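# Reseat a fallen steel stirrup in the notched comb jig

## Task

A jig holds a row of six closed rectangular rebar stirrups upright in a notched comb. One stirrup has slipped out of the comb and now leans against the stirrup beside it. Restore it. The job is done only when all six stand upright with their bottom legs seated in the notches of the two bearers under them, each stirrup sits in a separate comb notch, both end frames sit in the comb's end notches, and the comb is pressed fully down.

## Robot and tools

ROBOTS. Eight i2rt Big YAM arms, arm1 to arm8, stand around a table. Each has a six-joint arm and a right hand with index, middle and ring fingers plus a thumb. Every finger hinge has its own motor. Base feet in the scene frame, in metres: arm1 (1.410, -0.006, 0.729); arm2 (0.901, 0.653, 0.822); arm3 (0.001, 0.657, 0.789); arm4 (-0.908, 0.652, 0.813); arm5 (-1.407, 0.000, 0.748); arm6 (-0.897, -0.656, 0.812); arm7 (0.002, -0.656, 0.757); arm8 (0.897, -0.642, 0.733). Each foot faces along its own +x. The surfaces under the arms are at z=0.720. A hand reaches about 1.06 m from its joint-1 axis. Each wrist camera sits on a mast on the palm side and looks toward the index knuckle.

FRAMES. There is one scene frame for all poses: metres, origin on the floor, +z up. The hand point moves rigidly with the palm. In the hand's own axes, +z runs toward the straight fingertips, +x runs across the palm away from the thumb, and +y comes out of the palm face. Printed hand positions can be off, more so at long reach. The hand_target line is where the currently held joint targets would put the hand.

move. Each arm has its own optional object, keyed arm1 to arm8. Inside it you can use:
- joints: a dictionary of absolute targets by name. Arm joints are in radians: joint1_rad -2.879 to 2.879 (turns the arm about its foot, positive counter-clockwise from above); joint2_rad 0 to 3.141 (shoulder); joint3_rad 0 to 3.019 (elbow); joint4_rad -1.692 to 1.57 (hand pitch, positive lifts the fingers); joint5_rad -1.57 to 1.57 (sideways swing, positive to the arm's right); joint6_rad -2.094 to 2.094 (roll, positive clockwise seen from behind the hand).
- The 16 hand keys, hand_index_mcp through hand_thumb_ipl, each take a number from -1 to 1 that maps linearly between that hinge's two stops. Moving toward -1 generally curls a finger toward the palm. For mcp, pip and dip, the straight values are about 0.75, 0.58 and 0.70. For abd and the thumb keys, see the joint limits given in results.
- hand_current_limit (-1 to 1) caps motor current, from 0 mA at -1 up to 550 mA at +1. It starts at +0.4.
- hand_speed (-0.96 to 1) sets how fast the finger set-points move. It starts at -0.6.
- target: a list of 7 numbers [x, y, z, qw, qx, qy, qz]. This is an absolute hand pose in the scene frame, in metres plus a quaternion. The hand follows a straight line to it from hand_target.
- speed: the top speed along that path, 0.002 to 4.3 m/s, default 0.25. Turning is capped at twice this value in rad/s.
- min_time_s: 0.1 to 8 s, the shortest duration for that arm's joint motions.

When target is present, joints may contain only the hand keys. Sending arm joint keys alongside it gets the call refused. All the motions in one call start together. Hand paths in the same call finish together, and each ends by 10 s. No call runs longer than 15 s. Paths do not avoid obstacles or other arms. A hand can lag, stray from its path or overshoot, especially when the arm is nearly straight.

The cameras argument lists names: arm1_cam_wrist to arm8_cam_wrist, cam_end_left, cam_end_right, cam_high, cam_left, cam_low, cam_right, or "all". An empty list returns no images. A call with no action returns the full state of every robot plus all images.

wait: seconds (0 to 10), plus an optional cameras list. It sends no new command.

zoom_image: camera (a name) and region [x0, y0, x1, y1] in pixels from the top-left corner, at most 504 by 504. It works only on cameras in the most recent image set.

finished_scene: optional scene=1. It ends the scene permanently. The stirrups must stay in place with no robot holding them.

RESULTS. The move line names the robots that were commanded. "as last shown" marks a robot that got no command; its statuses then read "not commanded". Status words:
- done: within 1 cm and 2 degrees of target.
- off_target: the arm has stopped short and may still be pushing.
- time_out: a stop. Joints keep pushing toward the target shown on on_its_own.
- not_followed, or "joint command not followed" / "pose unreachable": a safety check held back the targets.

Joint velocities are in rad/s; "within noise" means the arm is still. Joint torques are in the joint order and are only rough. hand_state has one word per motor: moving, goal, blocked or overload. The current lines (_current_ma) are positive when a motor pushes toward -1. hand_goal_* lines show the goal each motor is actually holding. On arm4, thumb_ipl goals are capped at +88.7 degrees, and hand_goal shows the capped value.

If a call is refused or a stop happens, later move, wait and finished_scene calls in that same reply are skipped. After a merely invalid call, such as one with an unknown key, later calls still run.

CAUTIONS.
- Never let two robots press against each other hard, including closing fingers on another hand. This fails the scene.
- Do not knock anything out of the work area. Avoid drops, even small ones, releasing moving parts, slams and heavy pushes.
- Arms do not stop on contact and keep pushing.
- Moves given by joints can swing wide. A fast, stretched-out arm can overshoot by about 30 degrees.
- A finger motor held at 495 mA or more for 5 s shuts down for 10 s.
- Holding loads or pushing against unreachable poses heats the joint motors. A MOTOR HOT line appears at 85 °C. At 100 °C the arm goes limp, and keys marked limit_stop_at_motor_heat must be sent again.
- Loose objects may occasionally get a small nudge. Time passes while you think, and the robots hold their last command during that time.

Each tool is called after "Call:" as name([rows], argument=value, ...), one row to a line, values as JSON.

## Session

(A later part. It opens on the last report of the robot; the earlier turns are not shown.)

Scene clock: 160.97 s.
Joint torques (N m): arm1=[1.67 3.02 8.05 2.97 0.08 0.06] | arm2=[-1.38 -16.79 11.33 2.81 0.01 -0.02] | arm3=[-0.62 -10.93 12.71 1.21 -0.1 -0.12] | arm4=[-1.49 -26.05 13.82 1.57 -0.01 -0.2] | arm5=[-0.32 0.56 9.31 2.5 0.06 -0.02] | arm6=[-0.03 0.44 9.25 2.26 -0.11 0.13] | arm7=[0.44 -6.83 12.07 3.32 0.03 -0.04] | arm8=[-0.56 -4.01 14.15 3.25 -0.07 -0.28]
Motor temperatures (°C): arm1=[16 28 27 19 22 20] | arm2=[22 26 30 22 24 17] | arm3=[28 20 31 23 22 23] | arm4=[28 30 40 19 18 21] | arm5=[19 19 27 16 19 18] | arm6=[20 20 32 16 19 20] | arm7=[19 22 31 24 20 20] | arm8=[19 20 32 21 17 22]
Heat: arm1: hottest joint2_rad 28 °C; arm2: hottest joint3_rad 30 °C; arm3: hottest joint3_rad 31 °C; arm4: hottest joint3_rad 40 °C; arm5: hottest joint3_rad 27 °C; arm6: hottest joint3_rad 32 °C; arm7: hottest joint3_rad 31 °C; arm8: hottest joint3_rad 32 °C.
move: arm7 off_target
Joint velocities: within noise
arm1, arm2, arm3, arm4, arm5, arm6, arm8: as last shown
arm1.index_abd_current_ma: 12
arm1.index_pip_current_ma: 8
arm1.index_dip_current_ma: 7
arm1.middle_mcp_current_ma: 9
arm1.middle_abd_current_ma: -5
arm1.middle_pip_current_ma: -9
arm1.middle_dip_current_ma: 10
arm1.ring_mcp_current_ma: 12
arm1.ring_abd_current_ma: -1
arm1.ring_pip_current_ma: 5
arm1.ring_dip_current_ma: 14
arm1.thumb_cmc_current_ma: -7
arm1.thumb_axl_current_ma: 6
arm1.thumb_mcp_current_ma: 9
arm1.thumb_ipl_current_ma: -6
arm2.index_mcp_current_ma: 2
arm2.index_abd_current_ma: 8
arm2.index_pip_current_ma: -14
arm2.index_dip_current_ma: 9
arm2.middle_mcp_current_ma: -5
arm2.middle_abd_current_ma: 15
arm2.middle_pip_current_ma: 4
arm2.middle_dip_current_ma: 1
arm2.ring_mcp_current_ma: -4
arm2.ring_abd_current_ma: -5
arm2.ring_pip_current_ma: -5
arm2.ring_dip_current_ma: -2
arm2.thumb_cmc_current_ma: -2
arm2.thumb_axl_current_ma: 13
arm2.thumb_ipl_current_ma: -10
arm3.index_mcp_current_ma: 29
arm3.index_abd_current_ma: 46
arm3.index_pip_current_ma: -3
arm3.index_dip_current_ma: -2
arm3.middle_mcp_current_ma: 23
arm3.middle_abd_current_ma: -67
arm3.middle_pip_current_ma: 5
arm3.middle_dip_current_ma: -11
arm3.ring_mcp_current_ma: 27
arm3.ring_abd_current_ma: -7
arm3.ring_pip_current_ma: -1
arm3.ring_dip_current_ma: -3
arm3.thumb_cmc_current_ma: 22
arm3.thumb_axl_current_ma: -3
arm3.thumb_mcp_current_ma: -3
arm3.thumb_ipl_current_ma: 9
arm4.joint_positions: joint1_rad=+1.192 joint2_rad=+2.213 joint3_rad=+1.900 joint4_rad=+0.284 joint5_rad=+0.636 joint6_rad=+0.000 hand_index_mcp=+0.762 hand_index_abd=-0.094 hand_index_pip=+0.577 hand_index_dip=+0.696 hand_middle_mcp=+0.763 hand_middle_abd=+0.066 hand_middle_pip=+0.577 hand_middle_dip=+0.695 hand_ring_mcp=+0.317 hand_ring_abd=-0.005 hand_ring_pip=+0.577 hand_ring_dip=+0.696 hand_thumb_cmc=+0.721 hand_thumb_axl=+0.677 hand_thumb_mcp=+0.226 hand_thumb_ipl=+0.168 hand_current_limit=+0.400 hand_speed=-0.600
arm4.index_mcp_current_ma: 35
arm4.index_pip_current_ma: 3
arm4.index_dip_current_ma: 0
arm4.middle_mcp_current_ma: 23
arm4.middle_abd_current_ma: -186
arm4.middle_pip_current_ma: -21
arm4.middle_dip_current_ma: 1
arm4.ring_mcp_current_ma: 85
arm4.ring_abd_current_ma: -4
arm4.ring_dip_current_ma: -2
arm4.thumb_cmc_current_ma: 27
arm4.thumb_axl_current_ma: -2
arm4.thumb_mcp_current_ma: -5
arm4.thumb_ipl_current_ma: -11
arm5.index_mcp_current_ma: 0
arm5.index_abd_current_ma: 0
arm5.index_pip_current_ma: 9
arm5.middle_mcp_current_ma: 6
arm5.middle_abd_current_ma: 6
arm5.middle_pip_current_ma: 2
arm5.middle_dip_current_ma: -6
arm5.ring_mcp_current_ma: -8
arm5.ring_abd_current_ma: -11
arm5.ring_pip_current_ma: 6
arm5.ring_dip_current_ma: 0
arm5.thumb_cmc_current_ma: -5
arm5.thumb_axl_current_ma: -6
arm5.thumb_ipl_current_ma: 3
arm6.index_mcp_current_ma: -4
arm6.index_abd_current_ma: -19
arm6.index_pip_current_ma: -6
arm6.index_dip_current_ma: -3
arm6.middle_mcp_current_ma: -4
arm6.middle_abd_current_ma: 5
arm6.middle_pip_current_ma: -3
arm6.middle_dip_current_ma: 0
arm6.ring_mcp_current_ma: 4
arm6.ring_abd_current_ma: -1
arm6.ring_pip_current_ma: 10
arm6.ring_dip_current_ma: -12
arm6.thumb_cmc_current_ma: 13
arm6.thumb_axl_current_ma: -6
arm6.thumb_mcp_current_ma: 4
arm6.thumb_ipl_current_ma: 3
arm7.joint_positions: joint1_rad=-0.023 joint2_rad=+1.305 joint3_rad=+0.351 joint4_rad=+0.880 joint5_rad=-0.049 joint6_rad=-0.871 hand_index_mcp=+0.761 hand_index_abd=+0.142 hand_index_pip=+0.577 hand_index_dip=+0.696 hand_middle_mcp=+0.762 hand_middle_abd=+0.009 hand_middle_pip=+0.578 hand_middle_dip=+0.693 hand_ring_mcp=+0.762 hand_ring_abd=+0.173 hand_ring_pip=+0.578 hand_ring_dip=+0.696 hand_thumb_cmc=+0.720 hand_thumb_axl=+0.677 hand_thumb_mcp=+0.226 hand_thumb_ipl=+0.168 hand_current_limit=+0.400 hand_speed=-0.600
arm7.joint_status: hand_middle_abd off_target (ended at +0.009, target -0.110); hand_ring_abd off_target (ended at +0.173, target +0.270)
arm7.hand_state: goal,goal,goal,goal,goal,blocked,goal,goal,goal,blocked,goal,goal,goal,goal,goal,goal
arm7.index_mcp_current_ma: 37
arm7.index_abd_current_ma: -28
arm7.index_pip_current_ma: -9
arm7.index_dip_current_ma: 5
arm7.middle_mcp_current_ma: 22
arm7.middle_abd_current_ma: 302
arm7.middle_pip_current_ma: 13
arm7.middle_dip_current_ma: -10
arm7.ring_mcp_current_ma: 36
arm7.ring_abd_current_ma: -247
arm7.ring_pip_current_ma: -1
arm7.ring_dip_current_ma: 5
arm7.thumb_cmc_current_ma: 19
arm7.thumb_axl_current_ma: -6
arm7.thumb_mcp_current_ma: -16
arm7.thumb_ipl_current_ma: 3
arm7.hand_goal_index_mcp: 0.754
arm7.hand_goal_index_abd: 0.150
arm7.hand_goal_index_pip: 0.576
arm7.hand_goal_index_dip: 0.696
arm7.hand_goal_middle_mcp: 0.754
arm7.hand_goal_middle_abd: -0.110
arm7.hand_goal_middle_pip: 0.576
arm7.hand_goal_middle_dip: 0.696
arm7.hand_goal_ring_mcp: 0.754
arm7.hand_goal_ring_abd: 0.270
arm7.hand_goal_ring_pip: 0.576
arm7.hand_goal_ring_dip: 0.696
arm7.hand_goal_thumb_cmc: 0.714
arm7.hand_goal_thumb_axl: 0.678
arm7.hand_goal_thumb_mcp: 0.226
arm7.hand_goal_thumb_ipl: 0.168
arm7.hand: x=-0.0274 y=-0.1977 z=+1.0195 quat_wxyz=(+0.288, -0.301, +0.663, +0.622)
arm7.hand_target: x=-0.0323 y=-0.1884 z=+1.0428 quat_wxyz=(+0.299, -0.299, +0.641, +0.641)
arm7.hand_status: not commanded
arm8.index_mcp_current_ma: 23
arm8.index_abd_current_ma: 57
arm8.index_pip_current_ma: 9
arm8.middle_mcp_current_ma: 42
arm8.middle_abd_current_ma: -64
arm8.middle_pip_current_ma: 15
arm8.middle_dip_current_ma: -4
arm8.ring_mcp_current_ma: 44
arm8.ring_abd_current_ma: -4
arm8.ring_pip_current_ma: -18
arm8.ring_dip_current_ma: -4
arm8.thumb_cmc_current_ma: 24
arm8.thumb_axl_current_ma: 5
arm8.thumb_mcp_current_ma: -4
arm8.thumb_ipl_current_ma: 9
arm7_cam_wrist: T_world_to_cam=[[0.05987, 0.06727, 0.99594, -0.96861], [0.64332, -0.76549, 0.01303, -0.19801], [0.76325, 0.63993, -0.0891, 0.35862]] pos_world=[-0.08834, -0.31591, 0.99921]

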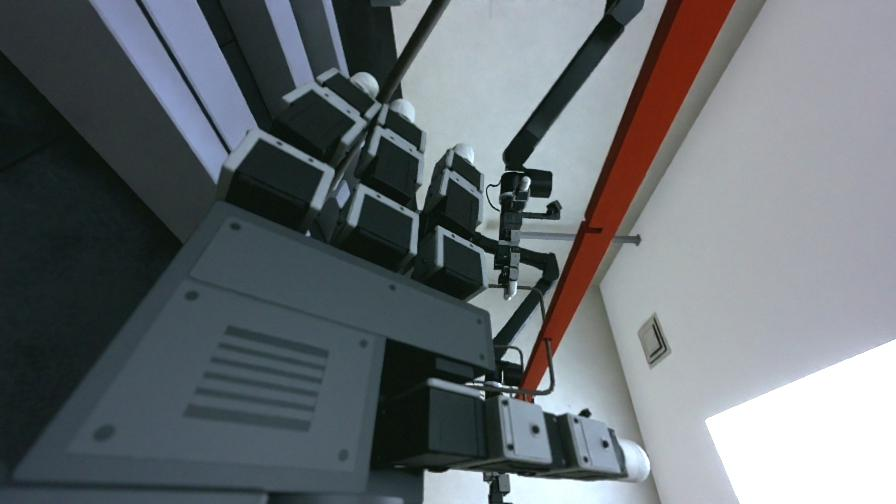

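Call:
move(arm7={"joints": {"hand_ring_abd": 0.08, "hand_middle_abd": 0.14}}, arm8={"joints": {"hand_index_abd": 0.12, "hand_middle_abd": -0.12}}, arm3={"joints": {"hand_index_abd": 0.12, "hand_middle_abd": -0.12}}, arm4={"joints": {"hand_index_abd": 0.12, "hand_middle_abd": -0.12}})

Call:
move(arm7={"target": [-0.0324, -0.157, 1.043, 0.2988, -0.2988, 0.6409, 0.6409], "speed": 0.06}, arm8={"target": [0.7905, -0.174, 1.187, 0, 0, 0.7071, 0.7071], "speed": 0.06}, arm3={"target": [0.4807, 0.1628, 1.177, 0.6903, 0.6903, 0.153, 0.153], "speed": 0.06}, arm4={"target": [-0.139, 0.1626, 1.189, 0.683, 0.683, 0.183, 0.183], "speed": 0.06}, cameras=["arm8_cam_wrist", "arm3_cam_wrist", "arm4_cam_wrist", "arm7_cam_wrist"])

Call:
zoom_image(camera="arm8_cam_wrist", region=[280, 0, 580, 250])

Call:
zoom_image(camera="arm3_cam_wrist", region=[280, 0, 580, 250])

Call:
zoom_image(camera="arm4_cam_wrist", region=[280, 0, 580, 250])

Call:
zoom_image(camera="arm7_cam_wrist", region=[280, 0, 580, 250])

Scene clock: 164.13 s.
Joint torques (N m): arm1=[1.96 1.79 7.87 3.15 0.06 0.03] | arm2=[-1.38 -16.73 11.34 2.77 0.01 -0.03] | arm3=[-0.67 -10.87 12.72 1.21 -0.1 -0.12] | arm4=[-2.2 -25.7 13.56 1.29 -0.1 -0.19] | arm5=[-0.38 0.56 9.32 2.5 0.06 -0.03] | arm6=[-0.03 0.44 9.24 2.25 -0.11 0.13] | arm7=[0.38 -7.18 12.07 3.28 0.01 -0.05] | arm8=[-0.56 -4.07 14.13 3.26 -0.05 -0.27]
Motor temperatures (°C): arm1=[16 28 26 19 22 20] | arm2=[22 26 30 22 24 17] | arm3=[28 20 31 23 22 23] | arm4=[28 30 40 19 18 21] | arm5=[19 19 27 16 19 18] | arm6=[20 20 32 16 19 20] | arm7=[19 22 31 24 20 20] | arm8=[19 20 33 21 17 22]
Heat: arm1: hottest joint2_rad 28 °C; arm2: hottest joint3_rad 30 °C; arm3: hottest joint3_rad 31 °C; arm4: hottest joint3_rad 40 °C; arm5: hottest joint3_rad 27 °C; arm6: hottest joint3_rad 32 °C; arm7: hottest joint3_rad 31 °C; arm8: hottest joint3_rad 33 °C.
move: arm3 done; arm4 done; arm7 done; arm8 done
Joint velocities: within noise
arm1, arm2, arm5, arm6: as last shown
arm1.index_mcp_current_ma: 5
arm1.index_abd_current_ma: 5
arm1.index_pip_current_ma: 6
arm1.index_dip_current_ma: 8
arm1.middle_mcp_current_ma: 2
arm1.middle_abd_current_ma: -7
arm1.middle_pip_current_ma: -15
arm1.middle_dip_current_ma: 8
arm1.ring_mcp_current_ma: 13
arm1.ring_abd_current_ma: -3
arm1.ring_pip_current_ma: -3
arm1.ring_dip_current_ma: 11
arm1.thumb_cmc_current_ma: -8
arm1.thumb_axl_current_ma: 4
arm1.thumb_mcp_current_ma: 1
arm1.thumb_ipl_current_ma: 7
arm2.index_mcp_current_ma: 3
arm2.index_abd_current_ma: -6
arm2.index_pip_current_ma: -6
arm2.index_dip_current_ma: 1
arm2.middle_mcp_current_ma: 8
arm2.middle_pip_current_ma: 0
arm2.middle_dip_current_ma: -10
arm2.ring_mcp_current_ma: 5
arm2.ring_abd_current_ma: 3
arm2.ring_pip_current_ma: 9
arm2.ring_dip_current_ma: -7
arm2.thumb_cmc_current_ma: 11
arm2.thumb_axl_current_ma: 9
arm2.thumb_mcp_current_ma: 5
arm2.thumb_ipl_current_ma: -9
arm3.joint_positions: joint1_rad=+0.988 joint2_rad=+1.627 joint3_rad=+1.036 joint4_rad=+0.571 joint5_rad=+0.508 joint6_rad=+0.004 hand_index_mcp=+0.771 hand_index_abd=+0.124 hand_index_pip=+0.577 hand_index_dip=+0.696 hand_middle_mcp=+0.769 hand_middle_abd=-0.125 hand_middle_pip=+0.577 hand_middle_dip=+0.696 hand_ring_mcp=+0.768 hand_ring_abd=-0.009 hand_ring_pip=+0.577 hand_ring_dip=+0.696 hand_thumb_cmc=+0.728 hand_thumb_axl=+0.677 hand_thumb_mcp=+0.226 hand_thumb_ipl=+0.168 hand_current_limit=+0.400 hand_speed=-0.600
arm3.joint_status: all done
arm3.hand_state: goal,goal,goal,goal,goal,goal,goal,goal,goal,goal,goal,goal,goal,goal,goal,goal
arm3.index_mcp_current_ma: 25
arm3.index_abd_current_ma: -6
arm3.index_pip_current_ma: -7
arm3.index_dip_current_ma: -2
arm3.middle_mcp_current_ma: 24
arm3.middle_abd_current_ma: -10
arm3.middle_pip_current_ma: 2
arm3.middle_dip_current_ma: -8
arm3.ring_mcp_current_ma: 29
arm3.ring_abd_current_ma: -9
arm3.ring_pip_current_ma: -3
arm3.ring_dip_current_ma: -4
arm3.thumb_cmc_current_ma: 23
arm3.thumb_axl_current_ma: 2
arm3.thumb_mcp_current_ma: -2
arm3.thumb_ipl_current_ma: 9
arm3.hand_goal_index_mcp: 0.754
arm3.hand_goal_index_abd: 0.120
arm3.hand_goal_index_pip: 0.576
arm3.hand_goal_index_dip: 0.696
arm3.hand_goal_middle_mcp: 0.754
arm3.hand_goal_middle_abd: -0.120
arm3.hand_goal_middle_pip: 0.576
arm3.hand_goal_middle_dip: 0.696
arm3.hand_goal_ring_mcp: 0.754
arm3.hand_goal_ring_abd: 0.000
arm3.hand_goal_ring_pip: 0.576
arm3.hand_goal_ring_dip: 0.696
arm3.hand_goal_thumb_cmc: 0.714
arm3.hand_goal_thumb_axl: 0.678
arm3.hand_goal_thumb_mcp: 0.226
arm3.hand_goal_thumb_ipl: 0.168
arm3.hand: x=+0.4630 y=+0.2045 z=+1.1722 quat_wxyz=(+0.689, +0.690, +0.158, +0.156)
arm3.hand_target: x=+0.4674 y=+0.1906 z=+1.1747 quat_wxyz=(+0.690, +0.690, +0.153, +0.153)
arm3.hand_status: not commanded
arm4.joint_positions: joint1_rad=+1.192 joint2_rad=+2.213 joint3_rad=+1.901 joint4_rad=+0.284 joint5_rad=+0.639 joint6_rad=+0.000 hand_index_mcp=+0.762 hand_index_abd=+0.117 hand_index_pip=+0.577 hand_index_dip=+0.696 hand_middle_mcp=+0.763 hand_middle_abd=-0.116 hand_middle_pip=+0.577 hand_middle_dip=+0.697 hand_ring_mcp=+0.317 hand_ring_abd=-0.005 hand_ring_pip=+0.577 hand_ring_dip=+0.696 hand_thumb_cmc=+0.721 hand_thumb_axl=+0.677 hand_thumb_mcp=+0.226 hand_thumb_ipl=+0.168 hand_current_limit=+0.400 hand_speed=-0.600
arm4.joint_status: all done
arm4.hand_state: goal,goal,goal,goal,goal,goal,goal,goal,goal,goal,goal,goal,goal,goal,goal,goal
arm4.index_mcp_current_ma: 27
arm4.index_abd_current_ma: -5
arm4.index_pip_current_ma: 9
arm4.index_dip_current_ma: 5
arm4.middle_mcp_current_ma: 19
arm4.middle_abd_current_ma: -2
arm4.middle_pip_current_ma: -10
arm4.middle_dip_current_ma: 6
arm4.ring_mcp_current_ma: 82
arm4.ring_abd_current_ma: -4
arm4.ring_pip_current_ma: -15
arm4.ring_dip_current_ma: -5
arm4.thumb_cmc_current_ma: 25
arm4.thumb_axl_current_ma: 14
arm4.thumb_mcp_current_ma: 0
arm4.thumb_ipl_current_ma: -4
arm4.hand_goal_index_mcp: 0.754
arm4.hand_goal_index_abd: 0.120
arm4.hand_goal_index_pip: 0.576
arm4.hand_goal_index_dip: 0.696
arm4.hand_goal_middle_mcp: 0.754
arm4.hand_goal_middle_abd: -0.120
arm4.hand_goal_middle_pip: 0.576
arm4.hand_goal_middle_dip: 0.696
arm4.hand_goal_ring_mcp: 0.300
arm4.hand_goal_ring_abd: 0.000
arm4.hand_goal_ring_pip: 0.576
arm4.hand_goal_ring_dip: 0.696
arm4.hand_goal_thumb_cmc: 0.714
arm4.hand_goal_thumb_axl: 0.678
arm4.hand_goal_thumb_mcp: 0.226
arm4.hand_goal_thumb_ipl: 0.168
arm4.hand: x=-0.1590 y=+0.1967 z=+1.1708 quat_wxyz=(+0.674, +0.691, +0.189, +0.181)
arm4.hand_target: x=-0.1556 y=+0.1895 z=+1.1867 quat_wxyz=(+0.683, +0.683, +0.183, +0.183)
arm4.hand_status: not commanded
arm5.index_mcp_current_ma: -6
arm5.index_abd_current_ma: -5
arm5.index_pip_current_ma: 6
arm5.index_dip_current_ma: -7
arm5.middle_mcp_current_ma: 3
arm5.middle_abd_current_ma: -3
arm5.middle_pip_current_ma: 0
arm5.middle_dip_current_ma: -7
arm5.ring_mcp_current_ma: -7
arm5.ring_abd_current_ma: -9
arm5.ring_pip_current_ma: 2
arm5.ring_dip_current_ma: -5
arm5.thumb_cmc_current_ma: -3
arm5.thumb_axl_current_ma: -8
arm5.thumb_mcp_current_ma: 8
arm5.thumb_ipl_current_ma: 7
arm6.index_mcp_current_ma: 3
arm6.index_abd_current_ma: -15
arm6.index_dip_current_ma: -10
arm6.middle_mcp_current_ma: -15
arm6.middle_abd_current_ma: 12
arm6.middle_pip_current_ma: 0
arm6.middle_dip_current_ma: 17
arm6.ring_mcp_current_ma: -1
arm6.ring_abd_current_ma: -8
arm6.ring_pip_current_ma: 15
arm6.ring_dip_current_ma: -11
arm6.thumb_cmc_current_ma: 10
arm6.thumb_axl_current_ma: -8
arm6.thumb_mcp_current_ma: 2
arm6.thumb_ipl_current_ma: -17
arm7.joint_positions: joint1_rad=-0.023 joint2_rad=+1.305 joint3_rad=+0.351 joint4_rad=+0.880 joint5_rad=-0.049 joint6_rad=-0.871 hand_index_mcp=+0.761 hand_index_abd=+0.142 hand_index_pip=+0.577 hand_index_dip=+0.696 hand_middle_mcp=+0.762 hand_middle_abd=+0.127 hand_middle_pip=+0.578 hand_middle_dip=+0.693 hand_ring_mcp=+0.762 hand_ring_abd=+0.073 hand_ring_pip=+0.578 hand_ring_dip=+0.696 hand_thumb_cmc=+0.720 hand_thumb_axl=+0.677 hand_thumb_mcp=+0.226 hand_thumb_ipl=+0.168 hand_current_limit=+0.400 hand_speed=-0.600
arm7.joint_status: all done
arm7.hand_state: goal,goal,goal,goal,goal,goal,goal,goal,goal,goal,goal,goal,goal,goal,goal,goal
arm7.index_mcp_current_ma: 38
arm7.index_abd_current_ma: -29
arm7.index_pip_current_ma: -4
arm7.index_dip_current_ma: 4
arm7.middle_mcp_current_ma: 20
arm7.middle_abd_current_ma: -37
arm7.middle_pip_current_ma: 14
arm7.middle_dip_current_ma: -6
arm7.ring_mcp_current_ma: 32
arm7.ring_abd_current_ma: -12
arm7.ring_pip_current_ma: -1
arm7.ring_dip_current_ma: 7
arm7.thumb_cmc_current_ma: 19
arm7.thumb_axl_current_ma: -2
arm7.thumb_mcp_current_ma: -14
arm7.thumb_ipl_current_ma: 2
arm7.hand_goal_index_mcp: 0.754
arm7.hand_goal_index_abd: 0.150
arm7.hand_goal_index_pip: 0.576
arm7.hand_goal_index_dip: 0.696
arm7.hand_goal_middle_mcp: 0.754
arm7.hand_goal_middle_abd: 0.140
arm7.hand_goal_middle_pip: 0.576
arm7.hand_goal_middle_dip: 0.696
arm7.hand_goal_ring_mcp: 0.754
arm7.hand_goal_ring_abd: 0.080
arm7.hand_goal_ring_pip: 0.576
arm7.hand_goal_ring_dip: 0.696
arm7.hand_goal_thumb_cmc: 0.714
arm7.hand_goal_thumb_axl: 0.678
arm7.hand_goal_thumb_mcp: 0.226
arm7.hand_goal_thumb_ipl: 0.168
arm7.hand: x=-0.0274 y=-0.1977 z=+1.0195 quat_wxyz=(+0.288, -0.301, +0.663, +0.622)
arm7.hand_target: x=-0.0323 y=-0.1884 z=+1.0428 quat_wxyz=(+0.299, -0.299, +0.641, +0.641)
arm7.hand_status: not commanded
arm8.joint_positions: joint1_rad=+0.443 joint2_rad=+0.925 joint3_rad=+0.594 joint4_rad=+0.265 joint5_rad=+0.452 joint6_rad=+0.018 hand_index_mcp=+0.785 hand_index_abd=+0.114 hand_index_pip=+0.577 hand_index_dip=+0.696 hand_middle_mcp=+0.783 hand_middle_abd=-0.110 hand_middle_pip=+0.577 hand_middle_dip=+0.696 hand_ring_mcp=+0.780 hand_ring_abd=+0.000 hand_ring_pip=+0.577 hand_ring_dip=+0.696 hand_thumb_cmc=+0.737 hand_thumb_axl=+0.677 hand_thumb_mcp=+0.225 hand_thumb_ipl=+0.168 hand_current_limit=+0.400 hand_speed=-0.600
arm8.joint_status: all done
arm8.hand_state: blocked,goal,goal,goal,blocked,goal,goal,goal,blocked,goal,goal,goal,blocked,goal,goal,goal
arm8.index_mcp_current_ma: 31
arm8.index_abd_current_ma: 15
arm8.index_pip_current_ma: 4
arm8.index_dip_current_ma: -5
arm8.middle_mcp_current_ma: 37
arm8.middle_abd_current_ma: 10
arm8.middle_pip_current_ma: 11
arm8.middle_dip_current_ma: -13
arm8.ring_mcp_current_ma: 27
arm8.ring_abd_current_ma: -5
arm8.ring_pip_current_ma: -6
arm8.ring_dip_current_ma: -12
arm8.thumb_cmc_current_ma: 11
arm8.thumb_axl_current_ma: -4
arm8.thumb_mcp_current_ma: -24
arm8.thumb_ipl_current_ma: 4
arm8.hand_goal_index_mcp: 0.754
arm8.hand_goal_index_abd: 0.120
arm8.hand_goal_index_pip: 0.576
arm8.hand_goal_index_dip: 0.696
arm8.hand_goal_middle_mcp: 0.754
arm8.hand_goal_middle_abd: -0.120
arm8.hand_goal_middle_pip: 0.576
arm8.hand_goal_middle_dip: 0.696
arm8.hand_goal_ring_mcp: 0.754
arm8.hand_goal_ring_abd: 0.000
arm8.hand_goal_ring_pip: 0.576
arm8.hand_goal_ring_dip: 0.696
arm8.hand_goal_thumb_cmc: 0.714
arm8.hand_goal_thumb_axl: 0.678
arm8.hand_goal_thumb_mcp: 0.226
arm8.hand_goal_thumb_ipl: 0.168
arm8.hand: x=+0.7897 y=-0.2114 z=+1.1540 quat_wxyz=(+0.003, -0.008, +0.726, +0.688)
arm8.hand_target: x=+0.7909 y=-0.2061 z=+1.1843 quat_wxyz=(+0.000, +0.000, +0.707, +0.707)
arm8.hand_status: not commanded
pictures: none

Scene clock: 165.63 s.
Joint torques (N m): arm1=[1.85 1.67 7.86 2.99 0.07 0.05] | arm2=[-1.44 -16.73 11.34 2.8 0 -0.02] | arm3=[-0.67 -11.81 12.89 1.18 -0.11 -0.13] | arm4=[-0.62 -28.4 13.96 1.4 -0.14 -0.12] | arm5=[-0.32 0.56 9.32 2.48 0.06 -0.03] | arm6=[-0.03 0.38 9.25 2.26 -0.1 0.13] | arm7=[0.44 -8.18 12.07 3.33 0.03 -0.04] | arm8=[-0.56 -4.95 14.02 3.25 -0.07 -0.27]
Motor temperatures (°C): arm1=[16 28 26 19 22 20] | arm2=[22 26 30 22 24 17] | arm3=[28 20 31 23 22 23] | arm4=[28 30 40 19 18 21] | arm5=[19 19 27 16 19 18] | arm6=[20 20 32 16 19 20] | arm7=[19 22 31 24 20 20] | arm8=[19 20 33 21 17 22]
Heat: arm1: hottest joint2_rad 28 °C; arm2: hottest joint3_rad 30 °C; arm3: hottest joint3_rad 31 °C; arm4: hottest joint3_rad 40 °C; arm5: hottest joint3_rad 27 °C; arm6: hottest joint3_rad 32 °C; arm7: hottest joint3_rad 31 °C; arm8: hottest joint3_rad 33 °C.
move: arm3 off_target; arm4 off_target; arm7 off_target; arm8 off_target
Joint velocities: within noise
arm1, arm2, arm5, arm6: as last shown
arm1.index_mcp_current_ma: 6
arm1.index_abd_current_ma: -4
arm1.index_pip_current_ma: 4
arm1.index_dip_current_ma: 6
arm1.middle_mcp_current_ma: 6
arm1.middle_abd_current_ma: 1
arm1.middle_pip_current_ma: -6
arm1.middle_dip_current_ma: -2
arm1.ring_mcp_current_ma: 6
arm1.ring_abd_current_ma: 1
arm1.ring_pip_current_ma: -14
arm1.ring_dip_current_ma: 10
arm1.thumb_cmc_current_ma: -6
arm1.thumb_mcp_current_ma: 5
arm1.thumb_ipl_current_ma: 8
arm2.index_mcp_current_ma: -6
arm2.index_abd_current_ma: 8
arm2.index_pip_current_ma: -14
arm2.index_dip_current_ma: 16
arm2.middle_mcp_current_ma: 2
arm2.middle_abd_current_ma: -8
arm2.middle_pip_current_ma: 2
arm2.middle_dip_current_ma: -6
arm2.ring_mcp_current_ma: 3
arm2.ring_abd_current_ma: 4
arm2.ring_pip_current_ma: 0
arm2.ring_dip_current_ma: -3
arm2.thumb_cmc_current_ma: 9
arm2.thumb_axl_current_ma: 0
arm2.thumb_mcp_current_ma: -1
arm2.thumb_ipl_current_ma: -11
arm3.joint_positions: joint1_rad=+0.961 joint2_rad=+1.684 joint3_rad=+1.118 joint4_rad=+0.548 joint5_rad=+0.481 joint6_rad=+0.004 hand_index_mcp=+0.771 hand_index_abd=+0.120 hand_index_pip=+0.577 hand_index_dip=+0.696 hand_middle_mcp=+0.769 hand_middle_abd=-0.125 hand_middle_pip=+0.577 hand_middle_dip=+0.696 hand_ring_mcp=+0.768 hand_ring_abd=-0.010 hand_ring_pip=+0.577 hand_ring_dip=+0.696 hand_thumb_cmc=+0.728 hand_thumb_axl=+0.677 hand_thumb_mcp=+0.226 hand_thumb_ipl=+0.168 hand_current_limit=+0.400 hand_speed=-0.600
arm3.joint_status: not commanded
arm3.hand_state: goal,goal,goal,goal,goal,goal,goal,goal,goal,goal,goal,goal,goal,goal,goal,goal
arm3.index_mcp_current_ma: 23
arm3.index_abd_current_ma: -11
arm3.index_pip_current_ma: -8
arm3.index_dip_current_ma: 1
arm3.middle_mcp_current_ma: 21
arm3.middle_abd_current_ma: -9
arm3.middle_pip_current_ma: 4
arm3.middle_dip_current_ma: -11
arm3.ring_mcp_current_ma: 26
arm3.ring_abd_current_ma: -7
arm3.ring_pip_current_ma: 0
arm3.ring_dip_current_ma: -5
arm3.thumb_cmc_current_ma: 24
arm3.thumb_axl_current_ma: -3
arm3.thumb_mcp_current_ma: 0
arm3.thumb_ipl_current_ma: 12
arm3.hand_goal_index_mcp: 0.754
arm3.hand_goal_index_abd: 0.120
arm3.hand_goal_index_pip: 0.576
arm3.hand_goal_index_dip: 0.696
arm3.hand_goal_middle_mcp: 0.754
arm3.hand_goal_middle_abd: -0.120
arm3.hand_goal_middle_pip: 0.576
arm3.hand_goal_middle_dip: 0.696
arm3.hand_goal_ring_mcp: 0.754
arm3.hand_goal_ring_abd: 0.000
arm3.hand_goal_ring_pip: 0.576
arm3.hand_goal_ring_dip: 0.696
arm3.hand_goal_thumb_cmc: 0.714
arm3.hand_goal_thumb_axl: 0.678
arm3.hand_goal_thumb_mcp: 0.226
arm3.hand_goal_thumb_ipl: 0.168
arm3.hand: x=+0.4760 y=+0.1779 z=+1.1754 quat_wxyz=(+0.690, +0.689, +0.157, +0.157)
arm3.hand_target: x=+0.4800 y=+0.1635 z=+1.1767 quat_wxyz=(+0.690, +0.690, +0.153, +0.153)
arm3.hand_status: off_target (0.016 m and 0.7 deg from the pose sent, 0.046 m and 0.7 deg at the start)
arm4.joint_positions: joint1_rad=+1.171 joint2_rad=+2.286 joint3_rad=+2.037 joint4_rad=+0.219 joint5_rad=+0.617 joint6_rad=+0.000 hand_index_mcp=+0.762 hand_index_abd=+0.117 hand_index_pip=+0.577 hand_index_dip=+0.696 hand_middle_mcp=+0.763 hand_middle_abd=-0.116 hand_middle_pip=+0.577 hand_middle_dip=+0.697 hand_ring_mcp=+0.317 hand_ring_abd=-0.005 hand_ring_pip=+0.577 hand_ring_dip=+0.696 hand_thumb_cmc=+0.721 hand_thumb_axl=+0.677 hand_thumb_mcp=+0.226 hand_thumb_ipl=+0.168 hand_current_limit=+0.400 hand_speed=-0.600
arm4.joint_status: not commanded
arm4.hand_state: goal,goal,goal,goal,goal,goal,goal,goal,goal,goal,goal,goal,goal,goal,goal,goal
arm4.index_mcp_current_ma: 29
arm4.index_abd_current_ma: -12
arm4.index_pip_current_ma: -2
arm4.index_dip_current_ma: 8
arm4.middle_mcp_current_ma: 27
arm4.middle_abd_current_ma: 7
arm4.middle_pip_current_ma: -10
arm4.middle_dip_current_ma: 15
arm4.ring_mcp_current_ma: 72
arm4.ring_abd_current_ma: 3
arm4.ring_pip_current_ma: -8
arm4.ring_dip_current_ma: 0
arm4.thumb_cmc_current_ma: 23
arm4.thumb_axl_current_ma: 2
arm4.thumb_mcp_current_ma: 3
arm4.thumb_ipl_current_ma: -9
arm4.hand_goal_index_mcp: 0.754
arm4.hand_goal_index_abd: 0.120
arm4.hand_goal_index_pip: 0.576
arm4.hand_goal_index_dip: 0.696
arm4.hand_goal_middle_mcp: 0.754
arm4.hand_goal_middle_abd: -0.120
arm4.hand_goal_middle_pip: 0.576
arm4.hand_goal_middle_dip: 0.696
arm4.hand_goal_ring_mcp: 0.300
arm4.hand_goal_ring_abd: 0.000
arm4.hand_goal_ring_pip: 0.576
arm4.hand_goal_ring_dip: 0.696
arm4.hand_goal_thumb_cmc: 0.714
arm4.hand_goal_thumb_axl: 0.678
arm4.hand_goal_thumb_mcp: 0.226
arm4.hand_goal_thumb_ipl: 0.168
arm4.hand: x=-0.1418 y=+0.1728 z=+1.1732 quat_wxyz=(+0.674, +0.691, +0.190, +0.182)
arm4.hand_target: x=-0.1408 y=+0.1635 z=+1.1887 quat_wxyz=(+0.683, +0.683, +0.183, +0.183)
arm4.hand_status: off_target (0.019 m and 1.6 deg from the pose sent, 0.043 m and 1.5 deg at the start)
arm5.index_mcp_current_ma: -2
arm5.index_abd_current_ma: -3
arm5.index_pip_current_ma: 10
arm5.index_dip_current_ma: -1
arm5.middle_mcp_current_ma: 7
arm5.middle_abd_current_ma: 1
arm5.middle_pip_current_ma: 6
arm5.middle_dip_current_ma: -5
arm5.ring_abd_current_ma: -8
arm5.ring_pip_current_ma: 4
arm5.ring_dip_current_ma: -1
arm5.thumb_cmc_current_ma: -1
arm5.thumb_axl_current_ma: -6
arm5.thumb_mcp_current_ma: 5
arm5.thumb_ipl_current_ma: 6
arm6.index_mcp_current_ma: 14
arm6.index_abd_current_ma: -9
arm6.index_pip_current_ma: 2
arm6.index_dip_current_ma: 1
arm6.middle_abd_current_ma: 10
arm6.middle_pip_current_ma: 4
arm6.middle_dip_current_ma: -3
arm6.ring_abd_current_ma: -7
arm6.ring_pip_current_ma: -18
arm6.ring_dip_current_ma: -8
arm6.thumb_cmc_current_ma: 14
arm6.thumb_axl_current_ma: -7
arm6.thumb_mcp_current_ma: 6
arm6.thumb_ipl_current_ma: -15
arm7.joint_positions: joint1_rad=-0.020 joint2_rad=+1.386 joint3_rad=+0.426 joint4_rad=+0.887 joint5_rad=-0.046 joint6_rad=-0.871 hand_index_mcp=+0.761 hand_index_abd=+0.142 hand_index_pip=+0.577 hand_index_dip=+0.696 hand_middle_mcp=+0.762 hand_middle_abd=+0.127 hand_middle_pip=+0.578 hand_middle_dip=+0.693 hand_ring_mcp=+0.762 hand_ring_abd=+0.072 hand_ring_pip=+0.578 hand_ring_dip=+0.696 hand_thumb_cmc=+0.720 hand_thumb_axl=+0.677 hand_thumb_mcp=+0.226 hand_thumb_ipl=+0.168 hand_current_limit=+0.400 hand_speed=-0.600
arm7.joint_status: not commanded
arm7.hand_state: goal,goal,goal,goal,goal,goal,goal,goal,goal,goal,goal,goal,goal,goal,goal,goal
arm7.index_mcp_current_ma: 37
arm7.index_abd_current_ma: -26
arm7.index_pip_current_ma: -4
arm7.index_dip_current_ma: 6
arm7.middle_mcp_current_ma: 21
arm7.middle_abd_current_ma: -33
arm7.middle_pip_current_ma: 13
arm7.middle_dip_current_ma: -11
arm7.ring_mcp_current_ma: 37
arm7.ring_abd_current_ma: -10
arm7.ring_pip_current_ma: -1
arm7.ring_dip_current_ma: 3
arm7.thumb_cmc_current_ma: 21
arm7.thumb_axl_current_ma: -5
arm7.thumb_mcp_current_ma: -15
arm7.thumb_ipl_current_ma: -2
arm7.hand_goal_index_mcp: 0.754
arm7.hand_goal_index_abd: 0.150
arm7.hand_goal_index_pip: 0.576
arm7.hand_goal_index_dip: 0.696
arm7.hand_goal_middle_mcp: 0.754
arm7.hand_goal_middle_abd: 0.140
arm7.hand_goal_middle_pip: 0.576
arm7.hand_goal_middle_dip: 0.696
arm7.hand_goal_ring_mcp: 0.754
arm7.hand_goal_ring_abd: 0.080
arm7.hand_goal_ring_pip: 0.576
arm7.hand_goal_ring_dip: 0.696
arm7.hand_goal_thumb_cmc: 0.714
arm7.hand_goal_thumb_axl: 0.678
arm7.hand_goal_thumb_mcp: 0.226
arm7.hand_goal_thumb_ipl: 0.168
arm7.hand: x=-0.0265 y=-0.1684 z=+1.0202 quat_wxyz=(+0.289, -0.300, +0.663, +0.622)
arm7.hand_target: x=-0.0323 y=-0.1584 z=+1.0428 quat_wxyz=(+0.299, -0.299, +0.641, +0.641)
arm7.hand_status: off_target (0.026 m and 3.5 deg from the pose sent, 0.047 m and 3.6 deg at the start)
arm8.joint_positions: joint1_rad=+0.402 joint2_rad=+1.012 joint3_rad=+0.651 joint4_rad=+0.296 joint5_rad=+0.411 joint6_rad=+0.018 hand_index_mcp=+0.785 hand_index_abd=+0.114 hand_index_pip=+0.577 hand_index_dip=+0.696 hand_middle_mcp=+0.783 hand_middle_abd=-0.110 hand_middle_pip=+0.577 hand_middle_dip=+0.696 hand_ring_mcp=+0.780 hand_ring_abd=+0.000 hand_ring_pip=+0.577 hand_ring_dip=+0.696 hand_thumb_cmc=+0.737 hand_thumb_axl=+0.677 hand_thumb_mcp=+0.225 hand_thumb_ipl=+0.168 hand_current_limit=+0.400 hand_speed=-0.600
arm8.joint_status: not commanded
arm8.hand_state: blocked,goal,goal,goal,blocked,goal,goal,goal,blocked,goal,goal,goal,blocked,goal,goal,goal
arm8.index_mcp_current_ma: 42
arm8.index_abd_current_ma: 4
arm8.index_pip_current_ma: -2
arm8.index_dip_current_ma: 9
arm8.middle_mcp_current_ma: 32
arm8.middle_abd_current_ma: 16
arm8.middle_pip_current_ma: 11
arm8.middle_dip_current_ma: 1
arm8.ring_mcp_current_ma: 28
arm8.ring_abd_current_ma: -2
arm8.ring_pip_current_ma: -3
arm8.ring_dip_current_ma: -10
arm8.thumb_cmc_current_ma: 25
arm8.thumb_axl_current_ma: -14
arm8.thumb_mcp_current_ma: -9
arm8.thumb_ipl_current_ma: 6
arm8.hand_goal_index_mcp: 0.754
arm8.hand_goal_index_abd: 0.120
arm8.hand_goal_index_pip: 0.576
arm8.hand_goal_index_dip: 0.696
arm8.hand_goal_middle_mcp: 0.754
arm8.hand_goal_middle_abd: -0.120
arm8.hand_goal_middle_pip: 0.576
arm8.hand_goal_middle_dip: 0.696
arm8.hand_goal_ring_mcp: 0.754
arm8.hand_goal_ring_abd: 0.000
arm8.hand_goal_ring_pip: 0.576
arm8.hand_goal_ring_dip: 0.696
arm8.hand_goal_thumb_cmc: 0.714
arm8.hand_goal_thumb_axl: 0.678
arm8.hand_goal_thumb_mcp: 0.226
arm8.hand_goal_thumb_ipl: 0.168
arm8.hand: x=+0.7896 y=-0.1822 z=+1.1568 quat_wxyz=(+0.002, -0.007, +0.726, +0.687)
arm8.hand_target: x=+0.7910 y=-0.1760 z=+1.1862 quat_wxyz=(+0.000, +0.000, +0.707, +0.707)
arm8.hand_status: off_target (0.031 m and 3.2 deg from the pose sent, 0.050 m and 3.3 deg at the start)
pictures: arm3_cam_wrist, arm4_cam_wrist, arm7_cam_wrist, arm8_cam_wrist
arm3_cam_wrist: T_world_to_cam=[[-0.71588, -0.28376, 0.63796, -0.33268], [-0.68612, 0.45527, -0.56743, 0.86454], [-0.12943, -0.84393, -0.52061, 0.95675]] pos_world=[0.47885, 0.31943, 1.20089]
arm4_cam_wrist: T_world_to_cam=[[-0.6842, -0.38024, 0.62233, -0.73253], [-0.72808, 0.40542, -0.55276, 0.43147], [-0.04212, -0.8313, -0.55423, 0.91526]] pos_world=[-0.14851, 0.3074, 1.20163]
arm7_cam_wrist: T_world_to_cam=[[0.05964, 0.06646, 0.99601, -0.97146], [0.6427, -0.76601, 0.01263, -0.17583], [0.76379, 0.63938, -0.0884, 0.33843]] pos_world=[-0.08754, -0.28651, 0.99972]
arm8_cam_wrist: T_world_to_cam=[[0.77906, 0.10714, 0.61773, -1.26856], [0.48588, -0.72585, -0.48689, 0.00648], [0.39621, 0.67946, -0.61754, 0.65079]] pos_world=[0.72728, -0.30157, 1.18867]

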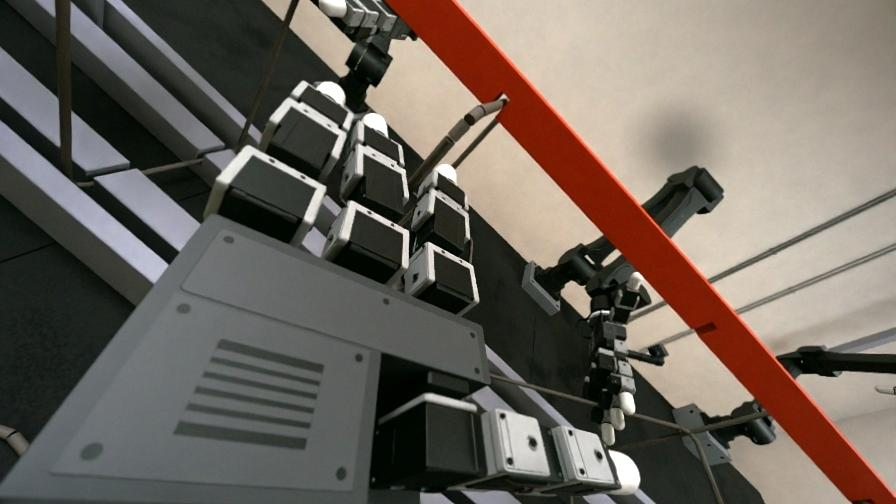

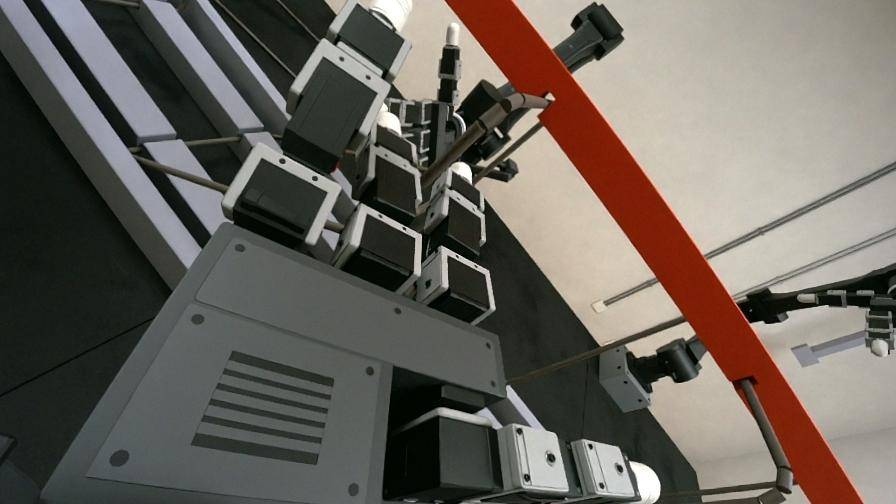

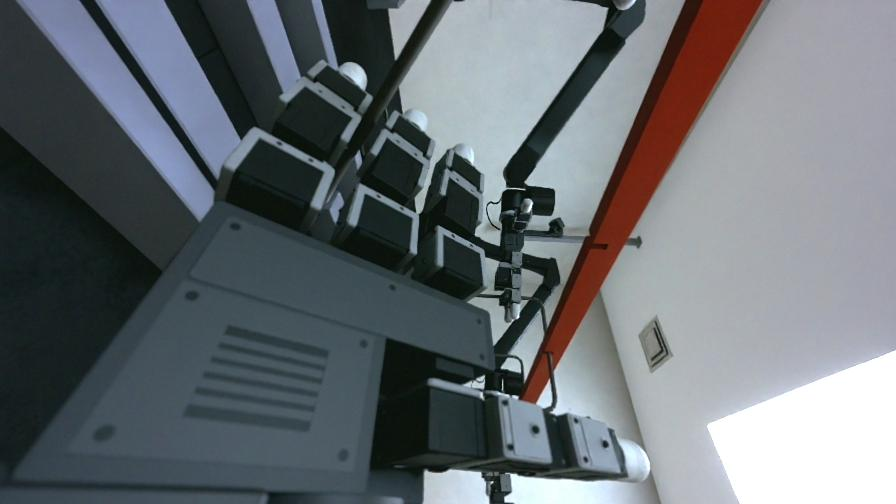

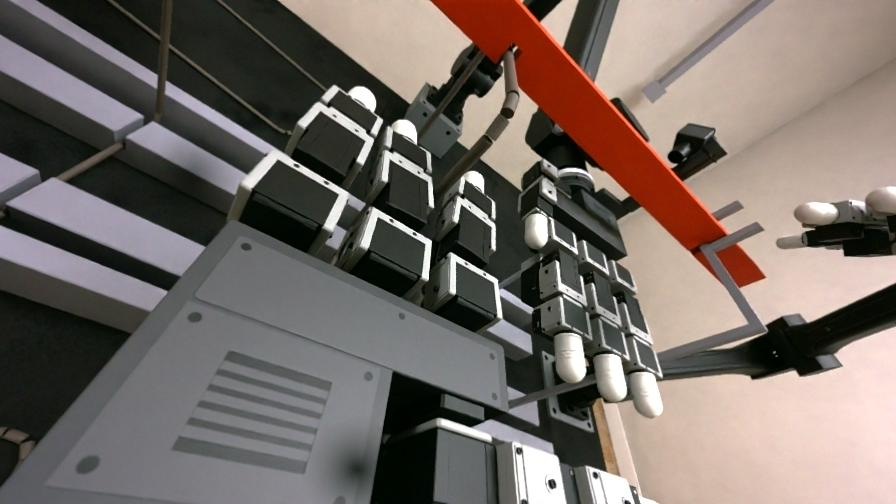

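Scaled by 1.680.

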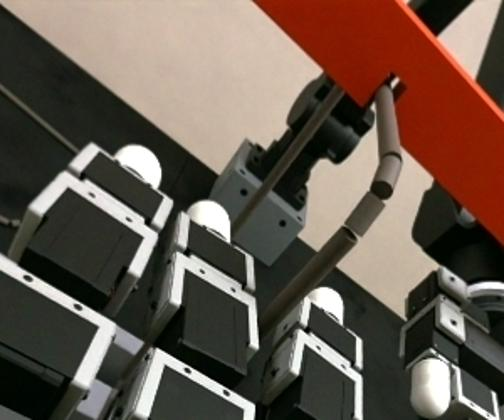

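Scaled by 1.680.

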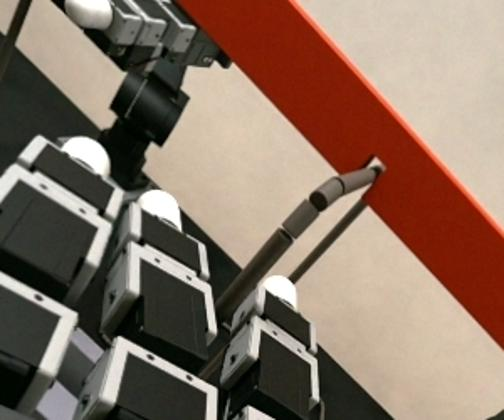

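Scaled by 1.680.

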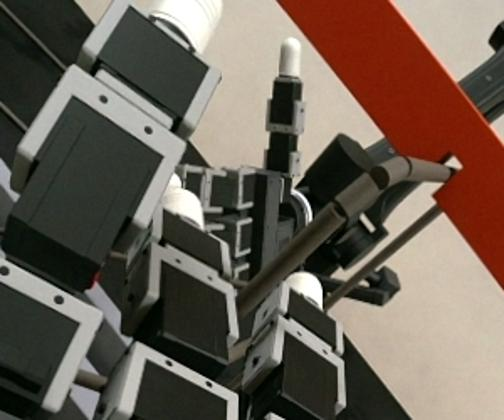

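Scaled by 1.680.

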